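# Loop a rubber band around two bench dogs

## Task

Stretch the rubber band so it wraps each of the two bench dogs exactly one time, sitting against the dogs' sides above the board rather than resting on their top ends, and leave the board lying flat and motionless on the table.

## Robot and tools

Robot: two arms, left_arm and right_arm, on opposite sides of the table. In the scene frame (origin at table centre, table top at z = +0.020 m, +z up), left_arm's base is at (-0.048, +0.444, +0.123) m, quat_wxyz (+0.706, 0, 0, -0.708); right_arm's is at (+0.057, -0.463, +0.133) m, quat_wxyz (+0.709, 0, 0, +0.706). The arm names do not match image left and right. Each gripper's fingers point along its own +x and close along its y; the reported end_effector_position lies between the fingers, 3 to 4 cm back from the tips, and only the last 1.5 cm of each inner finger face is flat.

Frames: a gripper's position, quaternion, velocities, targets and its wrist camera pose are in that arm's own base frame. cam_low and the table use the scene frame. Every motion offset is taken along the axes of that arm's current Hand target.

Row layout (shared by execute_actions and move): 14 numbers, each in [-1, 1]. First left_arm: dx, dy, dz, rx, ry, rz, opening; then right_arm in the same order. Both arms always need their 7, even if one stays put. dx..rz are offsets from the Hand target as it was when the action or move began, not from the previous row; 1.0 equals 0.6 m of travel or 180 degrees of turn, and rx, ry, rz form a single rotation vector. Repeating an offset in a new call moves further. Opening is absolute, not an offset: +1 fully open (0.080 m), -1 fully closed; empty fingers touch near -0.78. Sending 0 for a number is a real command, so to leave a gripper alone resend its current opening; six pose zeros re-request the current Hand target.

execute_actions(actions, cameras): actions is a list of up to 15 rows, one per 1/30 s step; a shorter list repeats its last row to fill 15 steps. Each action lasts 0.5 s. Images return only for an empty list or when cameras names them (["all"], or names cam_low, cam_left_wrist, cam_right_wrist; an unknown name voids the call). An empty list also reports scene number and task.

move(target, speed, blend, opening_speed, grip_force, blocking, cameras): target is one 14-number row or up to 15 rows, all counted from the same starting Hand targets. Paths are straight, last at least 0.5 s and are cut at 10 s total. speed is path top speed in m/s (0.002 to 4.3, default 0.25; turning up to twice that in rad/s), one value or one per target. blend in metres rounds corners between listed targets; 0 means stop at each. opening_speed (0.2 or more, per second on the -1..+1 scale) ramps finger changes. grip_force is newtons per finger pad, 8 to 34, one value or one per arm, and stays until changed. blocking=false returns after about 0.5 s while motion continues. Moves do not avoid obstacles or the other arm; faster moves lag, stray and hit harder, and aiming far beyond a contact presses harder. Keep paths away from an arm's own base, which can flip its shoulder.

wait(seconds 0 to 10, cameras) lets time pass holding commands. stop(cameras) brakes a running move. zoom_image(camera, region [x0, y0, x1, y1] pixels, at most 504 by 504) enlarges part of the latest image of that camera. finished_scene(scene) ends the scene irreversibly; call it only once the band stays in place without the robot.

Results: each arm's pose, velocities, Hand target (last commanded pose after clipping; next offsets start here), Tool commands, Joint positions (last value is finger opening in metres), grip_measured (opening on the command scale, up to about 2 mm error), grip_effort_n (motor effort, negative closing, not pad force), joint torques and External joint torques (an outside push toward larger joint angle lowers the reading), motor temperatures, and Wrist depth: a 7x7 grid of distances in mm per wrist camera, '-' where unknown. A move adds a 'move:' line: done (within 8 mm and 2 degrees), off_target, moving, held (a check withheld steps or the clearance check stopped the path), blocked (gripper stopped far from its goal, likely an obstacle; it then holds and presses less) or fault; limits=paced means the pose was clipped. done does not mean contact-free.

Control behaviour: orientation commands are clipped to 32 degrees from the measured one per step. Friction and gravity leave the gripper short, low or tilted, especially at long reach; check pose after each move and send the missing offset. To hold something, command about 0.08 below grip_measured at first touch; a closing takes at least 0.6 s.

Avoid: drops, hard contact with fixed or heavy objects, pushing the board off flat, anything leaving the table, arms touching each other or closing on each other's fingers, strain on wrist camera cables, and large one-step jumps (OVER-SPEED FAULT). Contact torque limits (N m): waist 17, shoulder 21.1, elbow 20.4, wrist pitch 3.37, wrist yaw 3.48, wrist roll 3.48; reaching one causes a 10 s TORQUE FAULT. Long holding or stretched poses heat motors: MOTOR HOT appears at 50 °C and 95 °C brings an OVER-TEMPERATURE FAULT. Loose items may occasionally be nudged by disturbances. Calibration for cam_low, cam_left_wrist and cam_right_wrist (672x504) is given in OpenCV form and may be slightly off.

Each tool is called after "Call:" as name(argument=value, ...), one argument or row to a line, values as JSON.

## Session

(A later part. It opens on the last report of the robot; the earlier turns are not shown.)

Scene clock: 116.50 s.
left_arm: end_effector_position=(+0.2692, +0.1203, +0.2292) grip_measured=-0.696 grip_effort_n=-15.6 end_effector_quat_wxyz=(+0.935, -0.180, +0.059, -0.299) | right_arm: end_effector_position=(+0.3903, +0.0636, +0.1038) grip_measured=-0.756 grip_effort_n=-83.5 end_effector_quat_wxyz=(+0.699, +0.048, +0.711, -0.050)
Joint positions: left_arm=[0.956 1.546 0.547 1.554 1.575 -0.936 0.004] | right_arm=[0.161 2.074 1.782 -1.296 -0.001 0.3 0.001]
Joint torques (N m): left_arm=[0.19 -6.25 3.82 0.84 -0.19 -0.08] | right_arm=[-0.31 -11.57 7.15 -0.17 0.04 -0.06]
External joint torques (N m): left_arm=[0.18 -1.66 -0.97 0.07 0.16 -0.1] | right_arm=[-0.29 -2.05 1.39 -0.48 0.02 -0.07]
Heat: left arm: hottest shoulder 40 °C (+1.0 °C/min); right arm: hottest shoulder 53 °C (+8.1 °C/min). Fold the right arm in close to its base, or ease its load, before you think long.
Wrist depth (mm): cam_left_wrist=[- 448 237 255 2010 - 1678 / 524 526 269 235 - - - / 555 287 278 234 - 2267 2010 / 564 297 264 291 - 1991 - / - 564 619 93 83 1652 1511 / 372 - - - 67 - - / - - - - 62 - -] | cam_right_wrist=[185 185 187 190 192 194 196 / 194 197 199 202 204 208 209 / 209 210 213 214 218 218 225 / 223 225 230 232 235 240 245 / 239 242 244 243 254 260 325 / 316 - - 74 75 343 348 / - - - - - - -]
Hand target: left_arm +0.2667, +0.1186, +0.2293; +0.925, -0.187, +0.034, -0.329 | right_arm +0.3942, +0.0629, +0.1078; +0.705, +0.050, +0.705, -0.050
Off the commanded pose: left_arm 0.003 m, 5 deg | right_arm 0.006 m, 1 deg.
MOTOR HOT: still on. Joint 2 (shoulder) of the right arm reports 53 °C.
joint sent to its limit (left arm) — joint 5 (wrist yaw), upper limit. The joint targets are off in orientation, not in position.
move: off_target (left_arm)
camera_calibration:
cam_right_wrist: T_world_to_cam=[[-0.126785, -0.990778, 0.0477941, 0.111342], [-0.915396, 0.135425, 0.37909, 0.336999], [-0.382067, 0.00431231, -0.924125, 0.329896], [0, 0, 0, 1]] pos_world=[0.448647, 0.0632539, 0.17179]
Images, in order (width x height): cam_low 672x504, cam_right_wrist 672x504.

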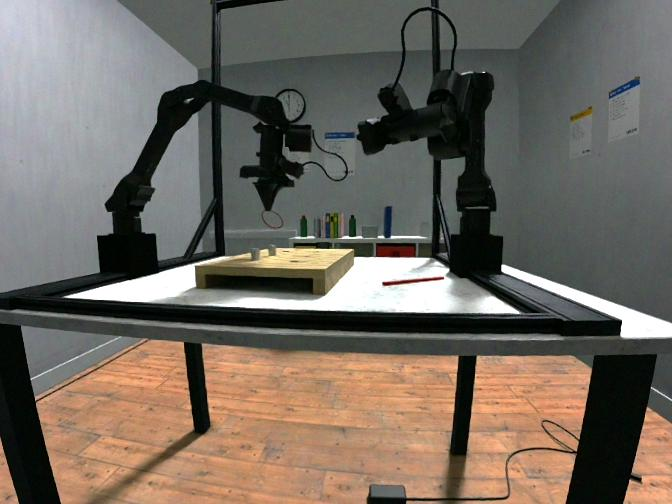

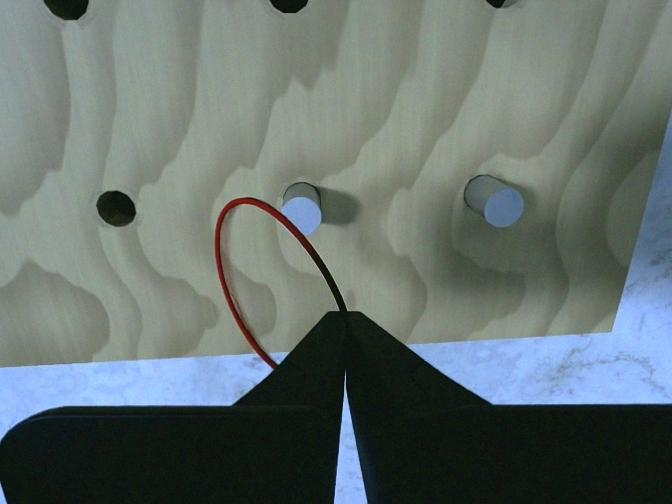

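Call:
move(
  target=[0,0,0,0,0,0,-0.7,0.118,0,0.010,0,0,0,-1],
  speed=0.1,
  cameras=["cam_right_wrist","cam_low"],
)

Call:
zoom_image(
  camera="cam_low",
  region=[220, 210, 310, 285],
)

Scene clock: 120.43 s.
left_arm: end_effector_position=(+0.2692, +0.1203, +0.2292) grip_measured=-0.696 grip_effort_n=-15.6 end_effector_quat_wxyz=(+0.935, -0.180, +0.059, -0.299) | right_arm: end_effector_position=(+0.4020, +0.0638, +0.0444) grip_measured=-0.756 grip_effort_n=-83.5 end_effector_quat_wxyz=(+0.710, +0.052, +0.700, -0.049)
Joint positions: left_arm=[0.956 1.546 0.547 1.554 1.575 -0.936 0.004] | right_arm=[0.157 2.129 1.629 -1.056 -0.001 0.3 0.001]
Joint torques (N m): left_arm=[0.21 -6.19 3.93 0.84 -0.2 -0.1] | right_arm=[-0.27 -10.29 4.16 0.43 0.02 -0.06]
External joint torques (N m): left_arm=[0.21 -1.6 -0.84 0.07 0.14 -0.13] | right_arm=[-0.25 -0.69 -1.38 0.07 0.01 -0.06]
Heat: left arm: hottest shoulder 40 °C (+1.0 °C/min); right arm: hottest shoulder 54 °C (+8.1 °C/min). Fold the right arm in close to its base, or ease its load, before you think long.
Wrist depth (mm): cam_left_wrist=[- 439 296 - - - 2110 / 511 493 257 285 - 2598 - / 568 1614 260 298 2291 - 2069 / 570 307 289 254 1973 1821 - / - 312 272 93 93 1705 1449 / 371 - - - 67 - - / - - - - 62 - -] | cam_right_wrist=[135 135 137 138 139 141 142 / 142 143 144 146 147 149 151 / 150 152 153 156 157 159 161 / 161 161 163 164 168 165 170 / 174 174 175 144 179 182 186 / 182 184 - 74 75 195 197 / - - - - - - -]
Hand target: left_arm +0.2667, +0.1186, +0.2293; +0.925, -0.187, +0.034, -0.329 | right_arm +0.4001, +0.0621, +0.0370; +0.705, +0.050, +0.705, -0.050
Off the commanded pose: left_arm 0.003 m, 5 deg | right_arm 0.008 m, 1 deg.
MOTOR HOT: still on. Joint 2 (shoulder) of the right arm reports 54 °C.
joint sent to its limit (left arm) — joint 5 (wrist yaw), upper limit. The joint targets are off in orientation, not in position.
move: off_target (left_arm)
camera_calibration:
cam_right_wrist: T_world_to_cam=[[-0.132352, -0.99045, 0.0386308, 0.118457], [-0.926413, 0.137466, 0.350517, 0.375786], [-0.35248, 0.0106036, -0.935759, 0.267832], [0, 0, 0, 1]] pos_world=[0.458216, 0.0628275, 0.114331]
Images, in order (width x height): cam_low 672x504, cam_right_wrist 672x504.

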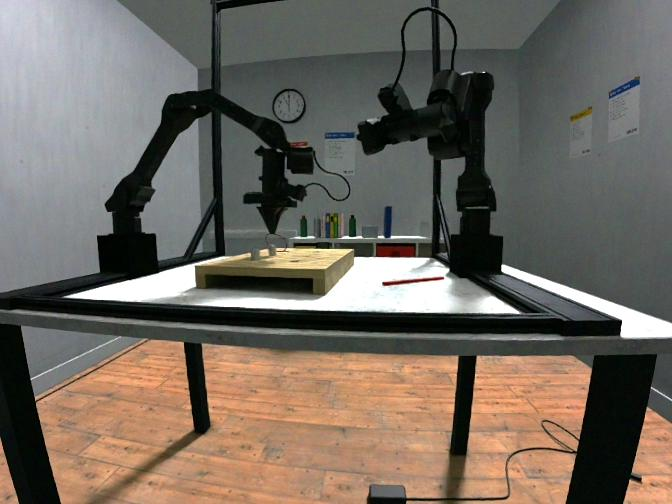

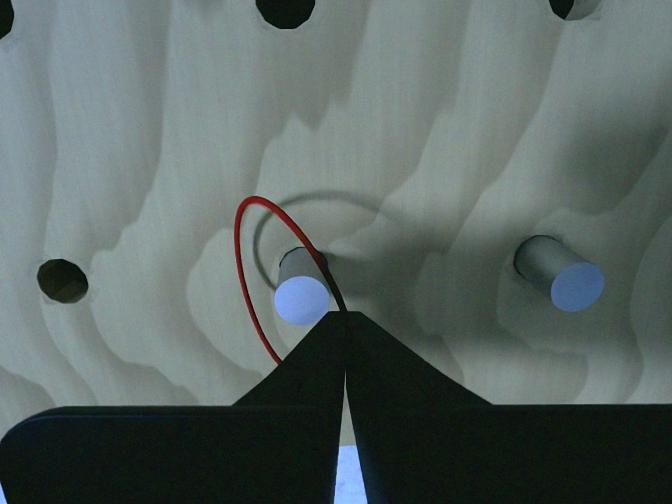

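Scaled by 5.600 from the camera's 672x504 image, which has a finer 960x720 frame.

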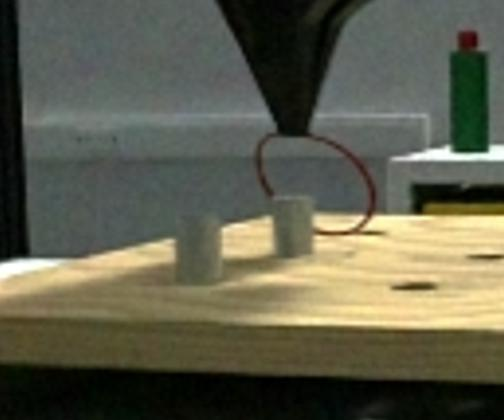

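Call:
move(
  target=[
    [0,0,0,0,0,0,-0.7,0.015,0,0,0,0,0,-1],
    [0,0,0,0,0,0,-0.7,0.04,-0.05,0,0,0,0,-1],
  ],
  speed=0.08,
  blend=0.003,
  cameras=["cam_right_wrist","cam_low"],
)

Call:
zoom_image(
  camera="cam_low",
  region=[220, 210, 310, 285],
)

Scene clock: 124.13 s.
left_arm: end_effector_position=(+0.2692, +0.1203, +0.2292) grip_measured=-0.696 grip_effort_n=-15.6 end_effector_quat_wxyz=(+0.935, -0.180, +0.059, -0.299) | right_arm: end_effector_position=(+0.3990, +0.0317, +0.0202) grip_measured=-0.756 grip_effort_n=-83.5 end_effector_quat_wxyz=(+0.711, +0.052, +0.699, -0.053)
Joint positions: left_arm=[0.956 1.546 0.547 1.554 1.575 -0.936 0.004] | right_arm=[0.08 2.132 1.534 -0.956 0.003 0.229 0.001]
Joint torques (N m): left_arm=[0.11 -6.22 3.83 0.85 -0.21 -0.1] | right_arm=[0.15 -10.15 3.78 0.47 0.01 -0.08]
External joint torques (N m): left_arm=[0.07 -1.62 -0.97 0.08 0.14 -0.12] | right_arm=[0.15 -0.62 -1.67 0.09 0 -0.08]
Heat: left arm: hottest shoulder 40 °C (+1.0 °C/min); right arm: hottest shoulder 54 °C (+7.1 °C/min). Fold the right arm in close to its base, or ease its load, before you think long.
Wrist depth (mm): cam_left_wrist=[- 424 286 - - - 2152 / 516 468 254 - - - - / 564 271 259 - - - 1761 / 565 284 229 2697 - 2478 - / 273 277 268 94 83 1691 1500 / 371 - - - 67 - - / - - - - 63 - -] | cam_right_wrist=[113 115 115 117 118 119 120 / 120 121 122 124 125 126 128 / 128 129 130 131 133 135 136 / 136 137 138 140 141 143 145 / 145 143 146 147 152 150 157 / 154 155 - 74 75 164 167 / - - - - - - -]
Hand target: left_arm +0.2667, +0.1186, +0.2293; +0.925, -0.187, +0.034, -0.329 | right_arm +0.3959, +0.0325, +0.0130; +0.705, +0.050, +0.705, -0.050
Off the commanded pose: left_arm 0.003 m, 5 deg | right_arm 0.008 m, 1 deg.
MOTOR HOT: still on. Joint 2 (shoulder) of the right arm reports 54 °C.
joint sent to its limit (left arm) — joint 5 (wrist yaw), upper limit. The joint targets are off in orientation, not in position.
move: off_target (left_arm)
camera_calibration:
cam_right_wrist: T_world_to_cam=[[-0.138144, -0.989436, 0.0439674, 0.0894214], [-0.926104, 0.144783, 0.348382, 0.385578], [-0.351067, 0.00740863, -0.936321, 0.244033], [0, 0, 0, 1]] pos_world=[0.45511, 0.0308436, 0.0902329]
Images, in order (width x height): cam_low 672x504, cam_right_wrist 672x504.

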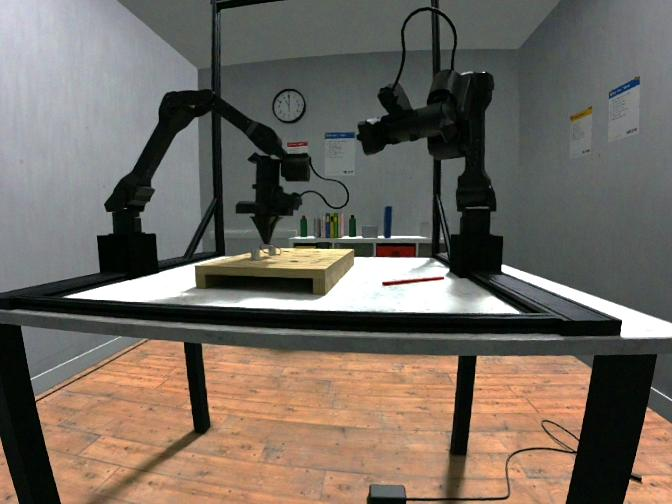

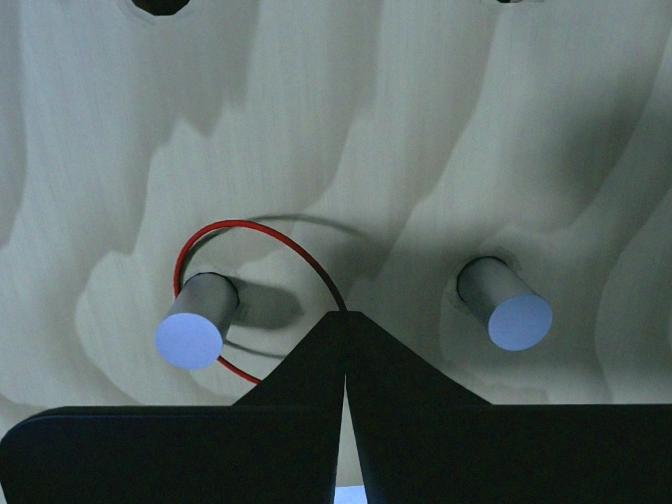

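Scaled by 5.600 from the camera's 672x504 image, which has a finer 960x720 frame.

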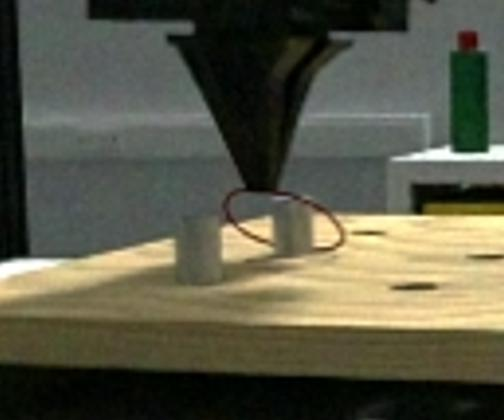

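Call:
move(
  target=[
    [0,0,0,0,0,0,-0.7,-0.053,-0.038,0.002,0,0,0,-1],
    [0,0,0,0,0,0,-0.7,-0.053,-0.145,0.012,0,0,0,-1],
  ],
  speed=0.1,
  cameras=["cam_right_wrist","cam_low"],
)

Call:
zoom_image(
  camera="cam_low",
  region=[220, 210, 310, 285],
)

Scene clock: 131.57 s.
left_arm: end_effector_position=(+0.2692, +0.1203, +0.2292) grip_measured=-0.696 grip_effort_n=-15.6 end_effector_quat_wxyz=(+0.935, -0.180, +0.059, -0.299) | right_arm: end_effector_position=(+0.3864, -0.0458, +0.0371) grip_measured=-0.756 grip_effort_n=-83.5 end_effector_quat_wxyz=(+0.696, +0.055, +0.714, -0.041)
Joint positions: left_arm=[0.956 1.546 0.547 1.554 1.575 -0.936 0.004] | right_arm=[-0.125 2.104 1.56 -1.053 -0.018 0.01 0.001]
Joint torques (N m): left_arm=[0.11 -6.28 3.75 0.86 -0.2 -0.09] | right_arm=[-1.41 -12.48 6.88 -0.21 0.47 -0.11]
External joint torques (N m): left_arm=[0.11 -1.67 -1.05 0.09 0.14 -0.11] | right_arm=[-1.44 -3 1.33 -0.53 0.49 -0.11]
Heat: left arm: hottest shoulder 40 °C (+0.0 °C/min); right arm: hottest shoulder 54 °C (+2.0 °C/min). Fold the right arm in close to its base, or ease its load, before you think long.
Wrist depth (mm): cam_left_wrist=[195 211 - - 658 - 1806 / 197 223 1490 - - 1920 - / 164 1652 1837 - - - 1639 / 176 318 870 - - 2421 - / 222 235 - 94 83 1691 1500 / 356 - - - 67 - - / - - - - 62 - -] | cam_right_wrist=[128 128 128 129 129 130 175 / 136 136 137 138 138 140 187 / 146 146 147 147 148 195 201 / 159 157 154 158 160 210 217 / 169 170 171 166 173 230 236 / 182 182 - 74 75 247 253 / - - - - - - -]
Hand target: left_arm +0.2667, +0.1186, +0.2293; +0.925, -0.187, +0.034, -0.329 | right_arm +0.3908, -0.0547, +0.0446; +0.705, +0.050, +0.705, -0.050
Off the commanded pose: left_arm 0.003 m, 5 deg | right_arm 0.012 m, 2 deg.
MOTOR HOT: still on. Joint 2 (shoulder) of the right arm reports 54 °C.
joint sent to its limit (left arm) — joint 5 (wrist yaw), upper limit. The joint targets are off in orientation, not in position.
move: off_target (left_arm, right_arm)
camera_calibration:
cam_right_wrist: T_world_to_cam=[[-0.123198, -0.99204, 0.0260719, 0.00496896], [-0.913189, 0.123612, 0.388338, 0.371805], [-0.388469, 0.024034, -0.921148, 0.270637], [0, 0, 0, 1]] pos_world=[0.445275, -0.0475346, 0.104781]
Images, in order (width x height): cam_low 672x504, cam_right_wrist 672x504.

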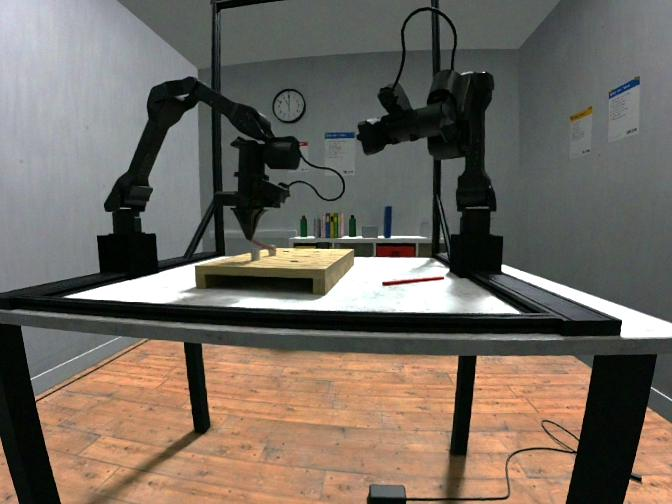

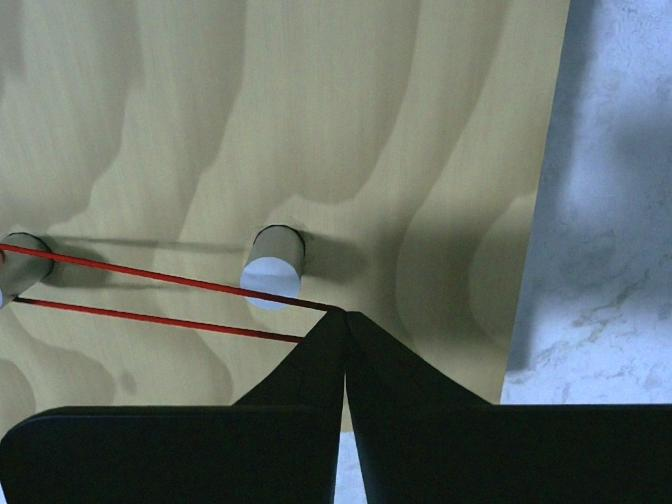

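Scaled by 5.600 from the camera's 672x504 image, which has a finer 960x720 frame.

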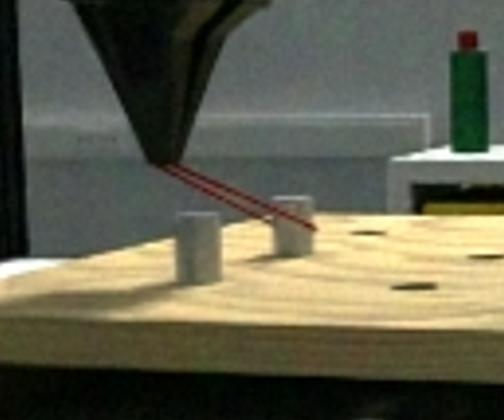

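Call:
move(
  target=[
    [0,0,0,0,0,0,-0.7,0,-0.008,-0.004,0,0,0,-1],
    [0,0,0,0,0,0,-0.7,0.075,-0.008,-0.004,0,0,0,-1],
  ],
  speed=0.1,
  cameras=["cam_right_wrist","cam_low"],
)

Call:
zoom_image(
  camera="cam_low",
  region=[220, 210, 310, 285],
)

Call:
zoom_image(
  camera="cam_right_wrist",
  region=[122, 200, 422, 425],
)

Scene clock: 138.97 s.
left_arm: end_effector_position=(+0.2692, +0.1203, +0.2292) grip_measured=-0.696 grip_effort_n=-15.6 end_effector_quat_wxyz=(+0.935, -0.180, +0.059, -0.299) | right_arm: end_effector_position=(+0.3920, -0.0500, +0.0079) grip_measured=-0.756 grip_effort_n=-83.5 end_effector_quat_wxyz=(+0.712, +0.052, +0.699, -0.040)
Joint positions: left_arm=[0.956 1.546 0.547 1.554 1.575 -0.936 0.004] | right_arm=[-0.134 2.132 1.479 -0.902 -0.018 -0.002 0.001]
Joint torques (N m): left_arm=[0.17 -6.33 3.85 0.87 -0.19 -0.08] | right_arm=[-1.82 -9.67 3.8 0.53 0.48 -0.09]
External joint torques (N m): left_arm=[0.17 -1.71 -0.97 0.1 0.16 -0.1] | right_arm=[-1.83 -0.25 -1.55 0.15 0.5 -0.09]
Motor temperatures (°C): left_arm=[23 40 26 27 27 24] | right_arm=[21 56 32 25 26 28]
Heat: left arm: hottest shoulder 40 °C (+0.0 °C/min); right arm: hottest shoulder 56 °C (+0.0 °C/min). Fold the right arm in close to its base, or ease its load, before you think long.
Wrist depth (mm): cam_left_wrist=[213 244 - - - - 1821 / 211 228 - - 1955 2152 1590 / 203 230 - - - - 1886 / 180 668 1639 - - 1791 - / 194 308 - 94 83 1705 1511 / - - - - 67 - - / - - - - 62 - -] | cam_right_wrist=[105 105 106 106 106 106 151 / 111 111 112 112 113 113 162 / 118 119 119 119 120 120 172 / 126 126 127 128 130 129 184 / 133 136 111 133 137 140 198 / - 144 - 74 75 149 211 / - - - - - - -]
Hand target: left_arm +0.2667, +0.1186, +0.2293; +0.925, -0.187, +0.034, -0.329 | right_arm +0.3878, -0.0591, -0.0002; +0.706, +0.050, +0.705, -0.050
Off the commanded pose: left_arm 0.003 m, 5 deg | right_arm 0.013 m, 1 deg.
MOTOR HOT: still on. Joint 2 (shoulder) of the right arm reports 56 °C.
joint sent to its limit (left arm) — joint 5 (wrist yaw), upper limit. The joint targets are off in orientation, not in position.
move: off_target (left_arm, right_arm)
camera_calibration:
cam_right_wrist: T_world_to_cam=[[-0.120832, -0.992325, 0.0262726, 0.00125577], [-0.92934, 0.122386, 0.348351, 0.395334], [-0.348893, 0.0176758, -0.936996, 0.230294], [0, 0, 0, 1]] pos_world=[0.4479, -0.0512077, 0.0780363]
Images, in order (width x height): cam_low 672x504, cam_right_wrist 672x504.

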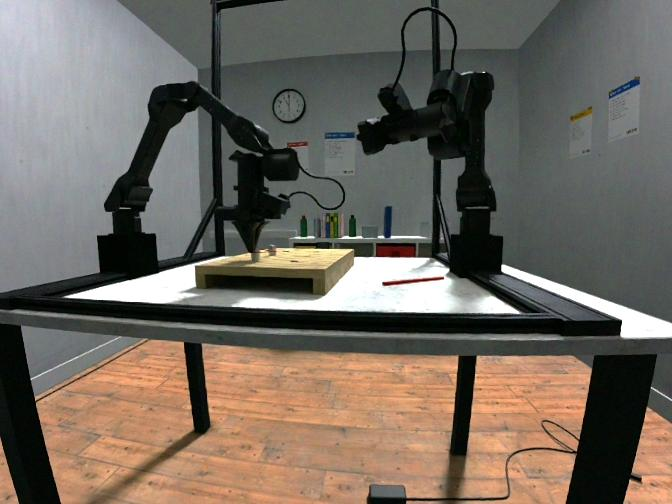

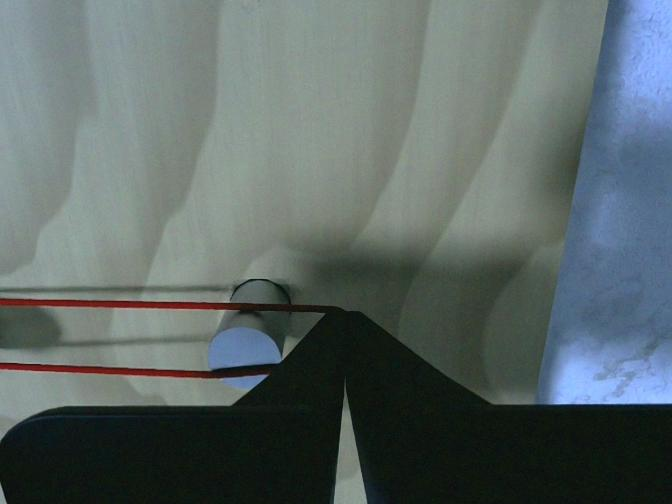

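Scaled by 5.600 from the camera's 672x504 image, which has a finer 960x720 frame.

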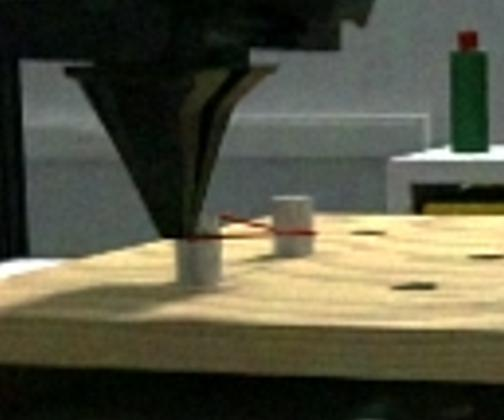

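Scaled by 1.680 from the camera's 672x504 image, which has a finer 960x720 frame.

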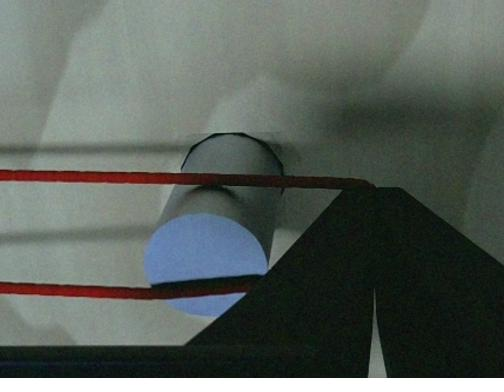

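Call:
move(
  target=[
    [0,0,0,0,0,0,-0.7,0.012,0,0,0,0,0,-1],
    [0,0,0,0,0,0,-0.7,0.014,0,-0.036,0,0,0,-1],
  ],
  speed=0.08,
  cameras=["cam_right_wrist","cam_low"],
)

Call:
zoom_image(
  camera="cam_low",
  region=[220, 210, 310, 285],
)

Call:
zoom_image(
  camera="cam_right_wrist",
  region=[122, 200, 422, 425],
)

Scene clock: 144.40 s.
left_arm: end_effector_position=(+0.2692, +0.1203, +0.2292) grip_measured=-0.696 grip_effort_n=-15.6 end_effector_quat_wxyz=(+0.935, -0.180, +0.059, -0.299) | right_arm: end_effector_position=(+0.3741, -0.0473, -0.0087) grip_measured=-0.756 grip_effort_n=-83.5 end_effector_quat_wxyz=(+0.711, +0.053, +0.700, -0.039)
Joint positions: left_arm=[0.956 1.546 0.547 1.554 1.575 -0.936 0.004] | right_arm=[-0.134 2.1 1.355 -0.812 -0.021 -0.004 0.001]
Joint torques (N m): left_arm=[0.12 -6.2 3.83 0.88 -0.2 -0.11] | right_arm=[-1.73 -12.11 2.78 -0.14 0.56 -0.09]
External joint torques (N m): left_arm=[0.15 -1.59 -0.97 0.11 0.14 -0.13] | right_arm=[-1.73 -3.12 -2.36 -0.51 0.58 -0.09]
Motor temperatures (°C): left_arm=[23 40 26 27 27 24] | right_arm=[21 55 32 25 26 28]
Heat: left arm: hottest shoulder 40 °C (+0.0 °C/min); right arm: hottest shoulder 55 °C (-1.0 °C/min). Fold the right arm in close to its base, or ease its load, before you think long.
Wrist depth (mm): cam_left_wrist=[243 261 - - - - 1853 / 227 235 - - - - - / 227 246 - 1869 - - 1590 / 196 - 888 - - 2316 - / 207 324 - 93 83 1691 1511 / - - - - 67 - - / - - - - 63 - -] | cam_right_wrist=[- 92 91 93 92 93 95 / - 97 98 98 98 99 101 / 103 103 104 103 105 105 153 / 109 109 108 113 112 112 165 / - 116 87 116 120 120 180 / - 126 - 74 75 128 191 / - - - - - - -]
Hand target: left_arm +0.2667, +0.1186, +0.2293; +0.925, -0.187, +0.034, -0.329 | right_arm +0.3663, -0.0560, -0.0088; +0.705, +0.050, +0.705, -0.050
Off the commanded pose: left_arm 0.003 m, 5 deg | right_arm 0.012 m, 2 deg.
MOTOR HOT: still on. Joint 2 (shoulder) of the right arm reports 55 °C.
joint sent to its limit (left arm) — joint 5 (wrist yaw), upper limit. The joint targets are off in orientation, not in position.
move: off_target (left_arm, right_arm)
camera_calibration:
cam_right_wrist: T_world_to_cam=[[-0.11966, -0.992544, 0.0231937, 0.00179865], [-0.92886, 0.120171, 0.350398, 0.383953], [-0.350573, 0.0203851, -0.936314, 0.209238], [0, 0, 0, 1]] pos_world=[0.430207, -0.04862, 0.0613341]
Images, in order (width x height): cam_low 672x504, cam_right_wrist 672x504.

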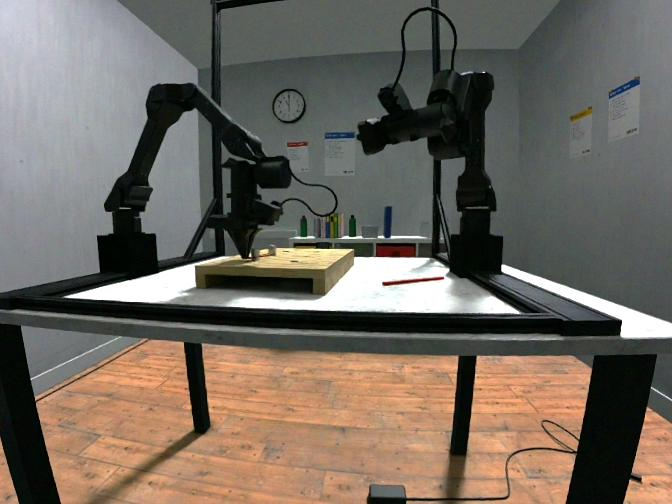

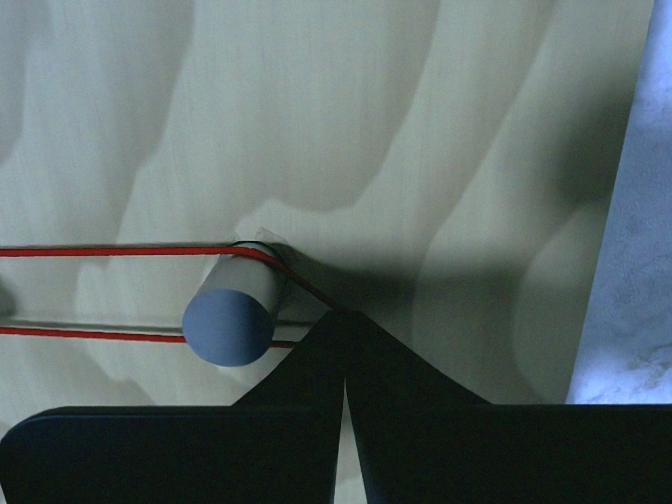

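Scaled by 5.600 from the camera's 672x504 image, which has a finer 960x720 frame.

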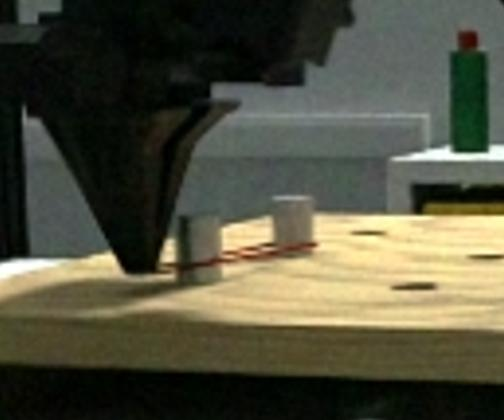

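Scaled by 1.680 from the camera's 672x504 image, which has a finer 960x720 frame.

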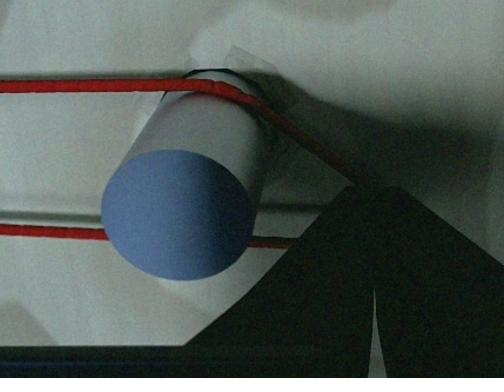

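Call:
move(
  target=[
    [0,0,0,0,0,0,-0.7,-0.006,0,0.028,0,0,0,-1],
    [0,0,0,0,0,0,-0.7,-0.006,0.006,0.028,0,0,0,-0.6],
  ],
  speed=0.08,
  opening_speed=0.4,
  cameras=["cam_right_wrist","cam_low"],
)

Call:
zoom_image(
  camera="cam_low",
  region=[220, 210, 310, 285],
)

Scene clock: 148.50 s.
left_arm: end_effector_position=(+0.2692, +0.1203, +0.2292) grip_measured=-0.696 grip_effort_n=-15.6 end_effector_quat_wxyz=(+0.935, -0.180, +0.059, -0.299) | right_arm: end_effector_position=(+0.3808, -0.0552, -0.0025) grip_measured=-0.603 grip_effort_n=15.6 end_effector_quat_wxyz=(+0.706, +0.048, +0.705, -0.050)
Joint positions: left_arm=[0.956 1.546 0.547 1.554 1.575 -0.936 0.004] | right_arm=[-0.143 2.124 1.421 -0.867 0.003 -0.004 0.008]
Joint torques (N m): left_arm=[0.25 -6.22 3.83 0.84 -0.18 -0.08] | right_arm=[0.01 -9.45 6.01 -0.11 0.01 0.13]
External joint torques (N m): left_arm=[0.25 -1.61 -0.97 0.08 0.17 -0.1] | right_arm=[-0.05 -0.16 0.76 -0.47 0.01 0.13]
Motor temperatures (°C): left_arm=[23 40 26 27 27 24] | right_arm=[21 55 32 25 26 28]
Heat: left arm: hottest shoulder 40 °C (+0.0 °C/min); right arm: hottest shoulder 55 °C (+0.0 °C/min). Fold the right arm in close to its base, or ease its load, before you think long.
Wrist depth (mm): cam_left_wrist=[226 400 - - - - 1776 / 217 229 - - 2089 1705 1691 / 222 1626 - 798 - - 1522 / 196 715 842 - - 1955 - / 195 318 - 94 83 1691 1522 / - - - - 67 - - / - - - - 62 - -] | cam_right_wrist=[- 95 95 96 97 98 144 / - 100 102 102 103 104 154 / 106 107 108 109 110 113 164 / 114 113 114 116 118 119 176 / 122 116 96 123 125 132 190 / 130 130 - 98 - 198 203 / - - - 148 - - -]
Hand target: left_arm +0.2667, +0.1186, +0.2293; +0.925, -0.187, +0.034, -0.329 | right_arm +0.3834, -0.0548, -0.0052; +0.705, +0.050, +0.705, -0.050
Off the commanded pose: left_arm 0.003 m, 5 deg | right_arm 0.004 m, 0 deg.
MOTOR HOT: still on. Joint 2 (shoulder) of the right arm reports 55 °C.
joint sent to its limit (left arm) — joint 5 (wrist yaw), upper limit. The joint targets are off in orientation, not in position.
move: off_target (left_arm)
camera_calibration:
cam_right_wrist: T_world_to_cam=[[-0.127558, -0.99069, 0.0475552, -0.00222213], [-0.922138, 0.136114, 0.362124, 0.387294], [-0.365226, 0.00233949, -0.930916, 0.2221], [0, 0, 0, 1]] pos_world=[0.437972, -0.0554374, 0.066614]
Images, in order (width x height): cam_low 672x504, cam_right_wrist 672x504.

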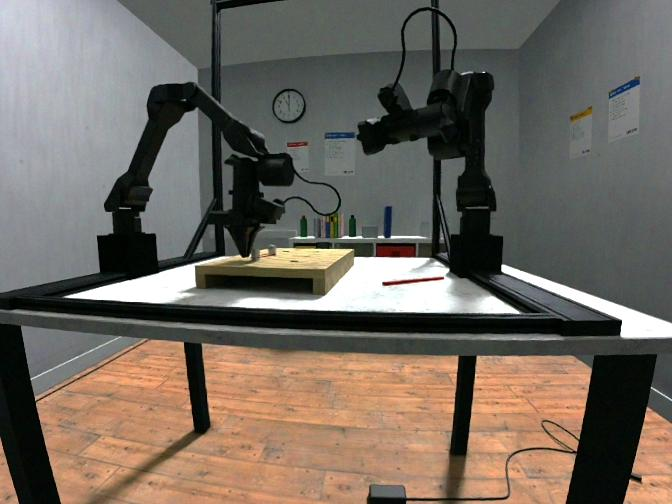

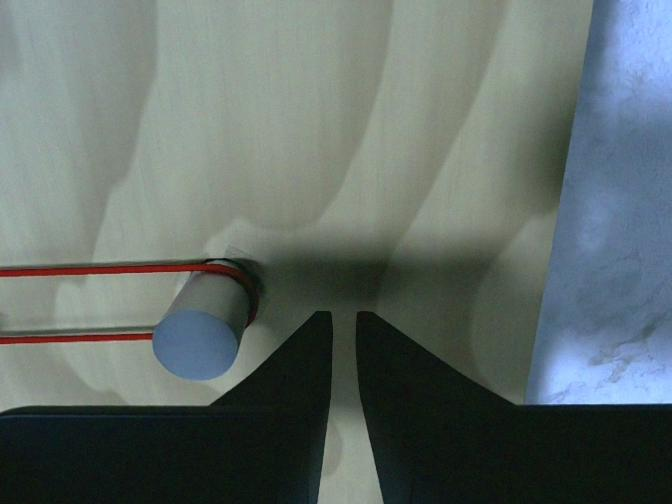

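Scaled by 5.600 from the camera's 672x504 image, which has a finer 960x720 frame.

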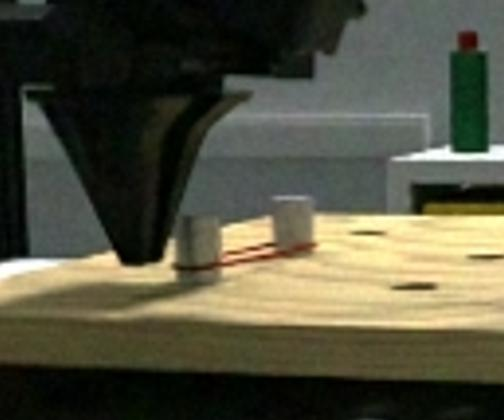

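Done; retreat up.

Call:
move(
  target=[0,0,0,0,0,0,-0.7,-0.16,-0.015,0,0,0,0,-0.6],
  speed=0.2,
  cameras=["cam_right_wrist","cam_low"],
)

Call:
zoom_image(
  camera="cam_low",
  region=[220, 210, 310, 285],
)

Scene clock: 151.43 s.
left_arm: end_effector_position=(+0.2692, +0.1203, +0.2292) grip_measured=-0.696 grip_effort_n=-15.6 end_effector_quat_wxyz=(+0.935, -0.180, +0.059, -0.299) | right_arm: end_effector_position=(+0.3786, -0.0633, +0.0863) grip_measured=-0.603 grip_effort_n=15.6 end_effector_quat_wxyz=(+0.699, +0.051, +0.711, -0.052)
Joint positions: left_arm=[0.956 1.546 0.547 1.554 1.575 -0.936 0.004] | right_arm=[-0.164 2.034 1.653 -1.207 0.003 -0.018 0.008]
Joint torques (N m): left_arm=[0.08 -6.15 3.87 0.82 -0.19 -0.12] | right_arm=[-0.12 -11.46 6.93 -0.16 0 -0.09]
External joint torques (N m): left_arm=[0.11 -1.53 -0.92 0.05 0.15 -0.14] | right_arm=[-0.1 -2.37 1.27 -0.47 -0.01 -0.09]
Motor temperatures (°C): left_arm=[23 40 26 27 26 24] | right_arm=[21 55 32 25 26 27]
Heat: left arm: hottest shoulder 40 °C (+0.0 °C/min); right arm: hottest shoulder 55 °C (+1.0 °C/min). Fold the right arm in close to its base, or ease its load, before you think long.
Wrist depth (mm): cam_left_wrist=[173 203 1578 2131 - - 1837 / 157 531 - 706 - - - / 210 597 - 2663 - - 1853 / 206 217 - - - 1920 - / 387 438 - 93 83 1691 1522 / 372 - - - 67 - - / - - - - 62 - -] | cam_right_wrist=[170 172 173 174 178 222 225 / 182 183 184 186 187 238 240 / 193 194 194 198 206 254 258 / 208 209 212 213 222 274 276 / 224 226 226 226 290 296 299 / 302 301 - - - 317 321 / - - - - - - -]
Hand target: left_arm +0.2667, +0.1186, +0.2293; +0.925, -0.187, +0.034, -0.329 | right_arm +0.3821, -0.0638, +0.0908; +0.705, +0.050, +0.705, -0.050
Off the commanded pose: left_arm 0.003 m, 5 deg | right_arm 0.006 m, 1 deg.
MOTOR HOT: still on. Joint 2 (shoulder) of the right arm reports 55 °C.
joint sent to its limit (left arm) — joint 5 (wrist yaw), upper limit. The joint targets are off in orientation, not in position.
move: off_target (left_arm)
camera_calibration:
cam_right_wrist: T_world_to_cam=[[-0.134518, -0.989796, 0.0470081, -0.0119675], [-0.914113, 0.142264, 0.379682, 0.350059], [-0.382495, 0.00810331, -0.923922, 0.310241], [0, 0, 0, 1]] pos_world=[0.437049, -0.0641602, 0.15429]
Images, in order (width x height): cam_low 672x504, cam_right_wrist 672x504.

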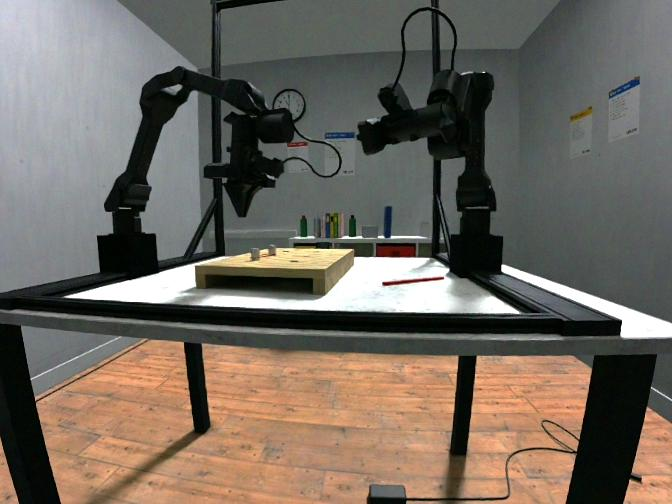

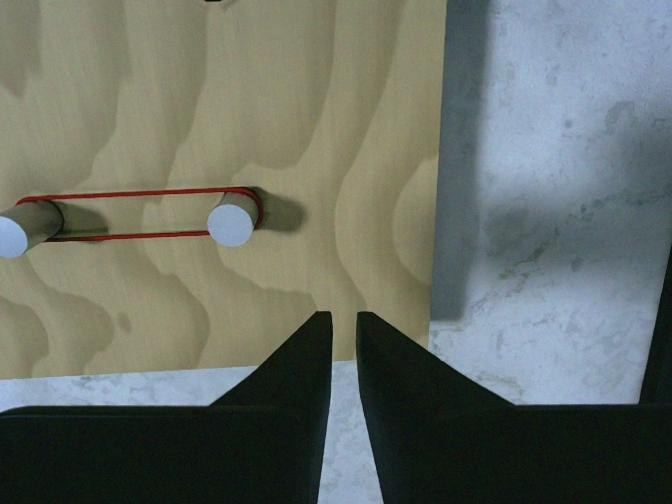

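Scaled by 5.600 from the camera's 672x504 image, which has a finer 960x720 frame.

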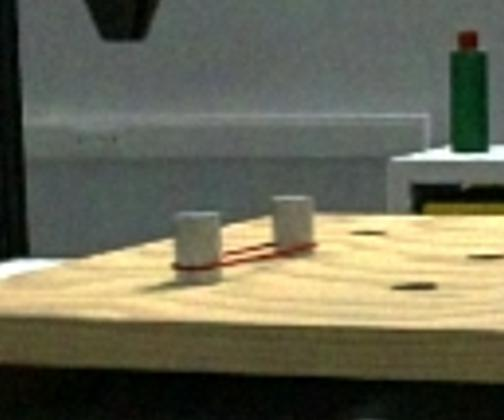

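Call:
finished_scene(
  scene=2,
)

The scene is finished: the task was done.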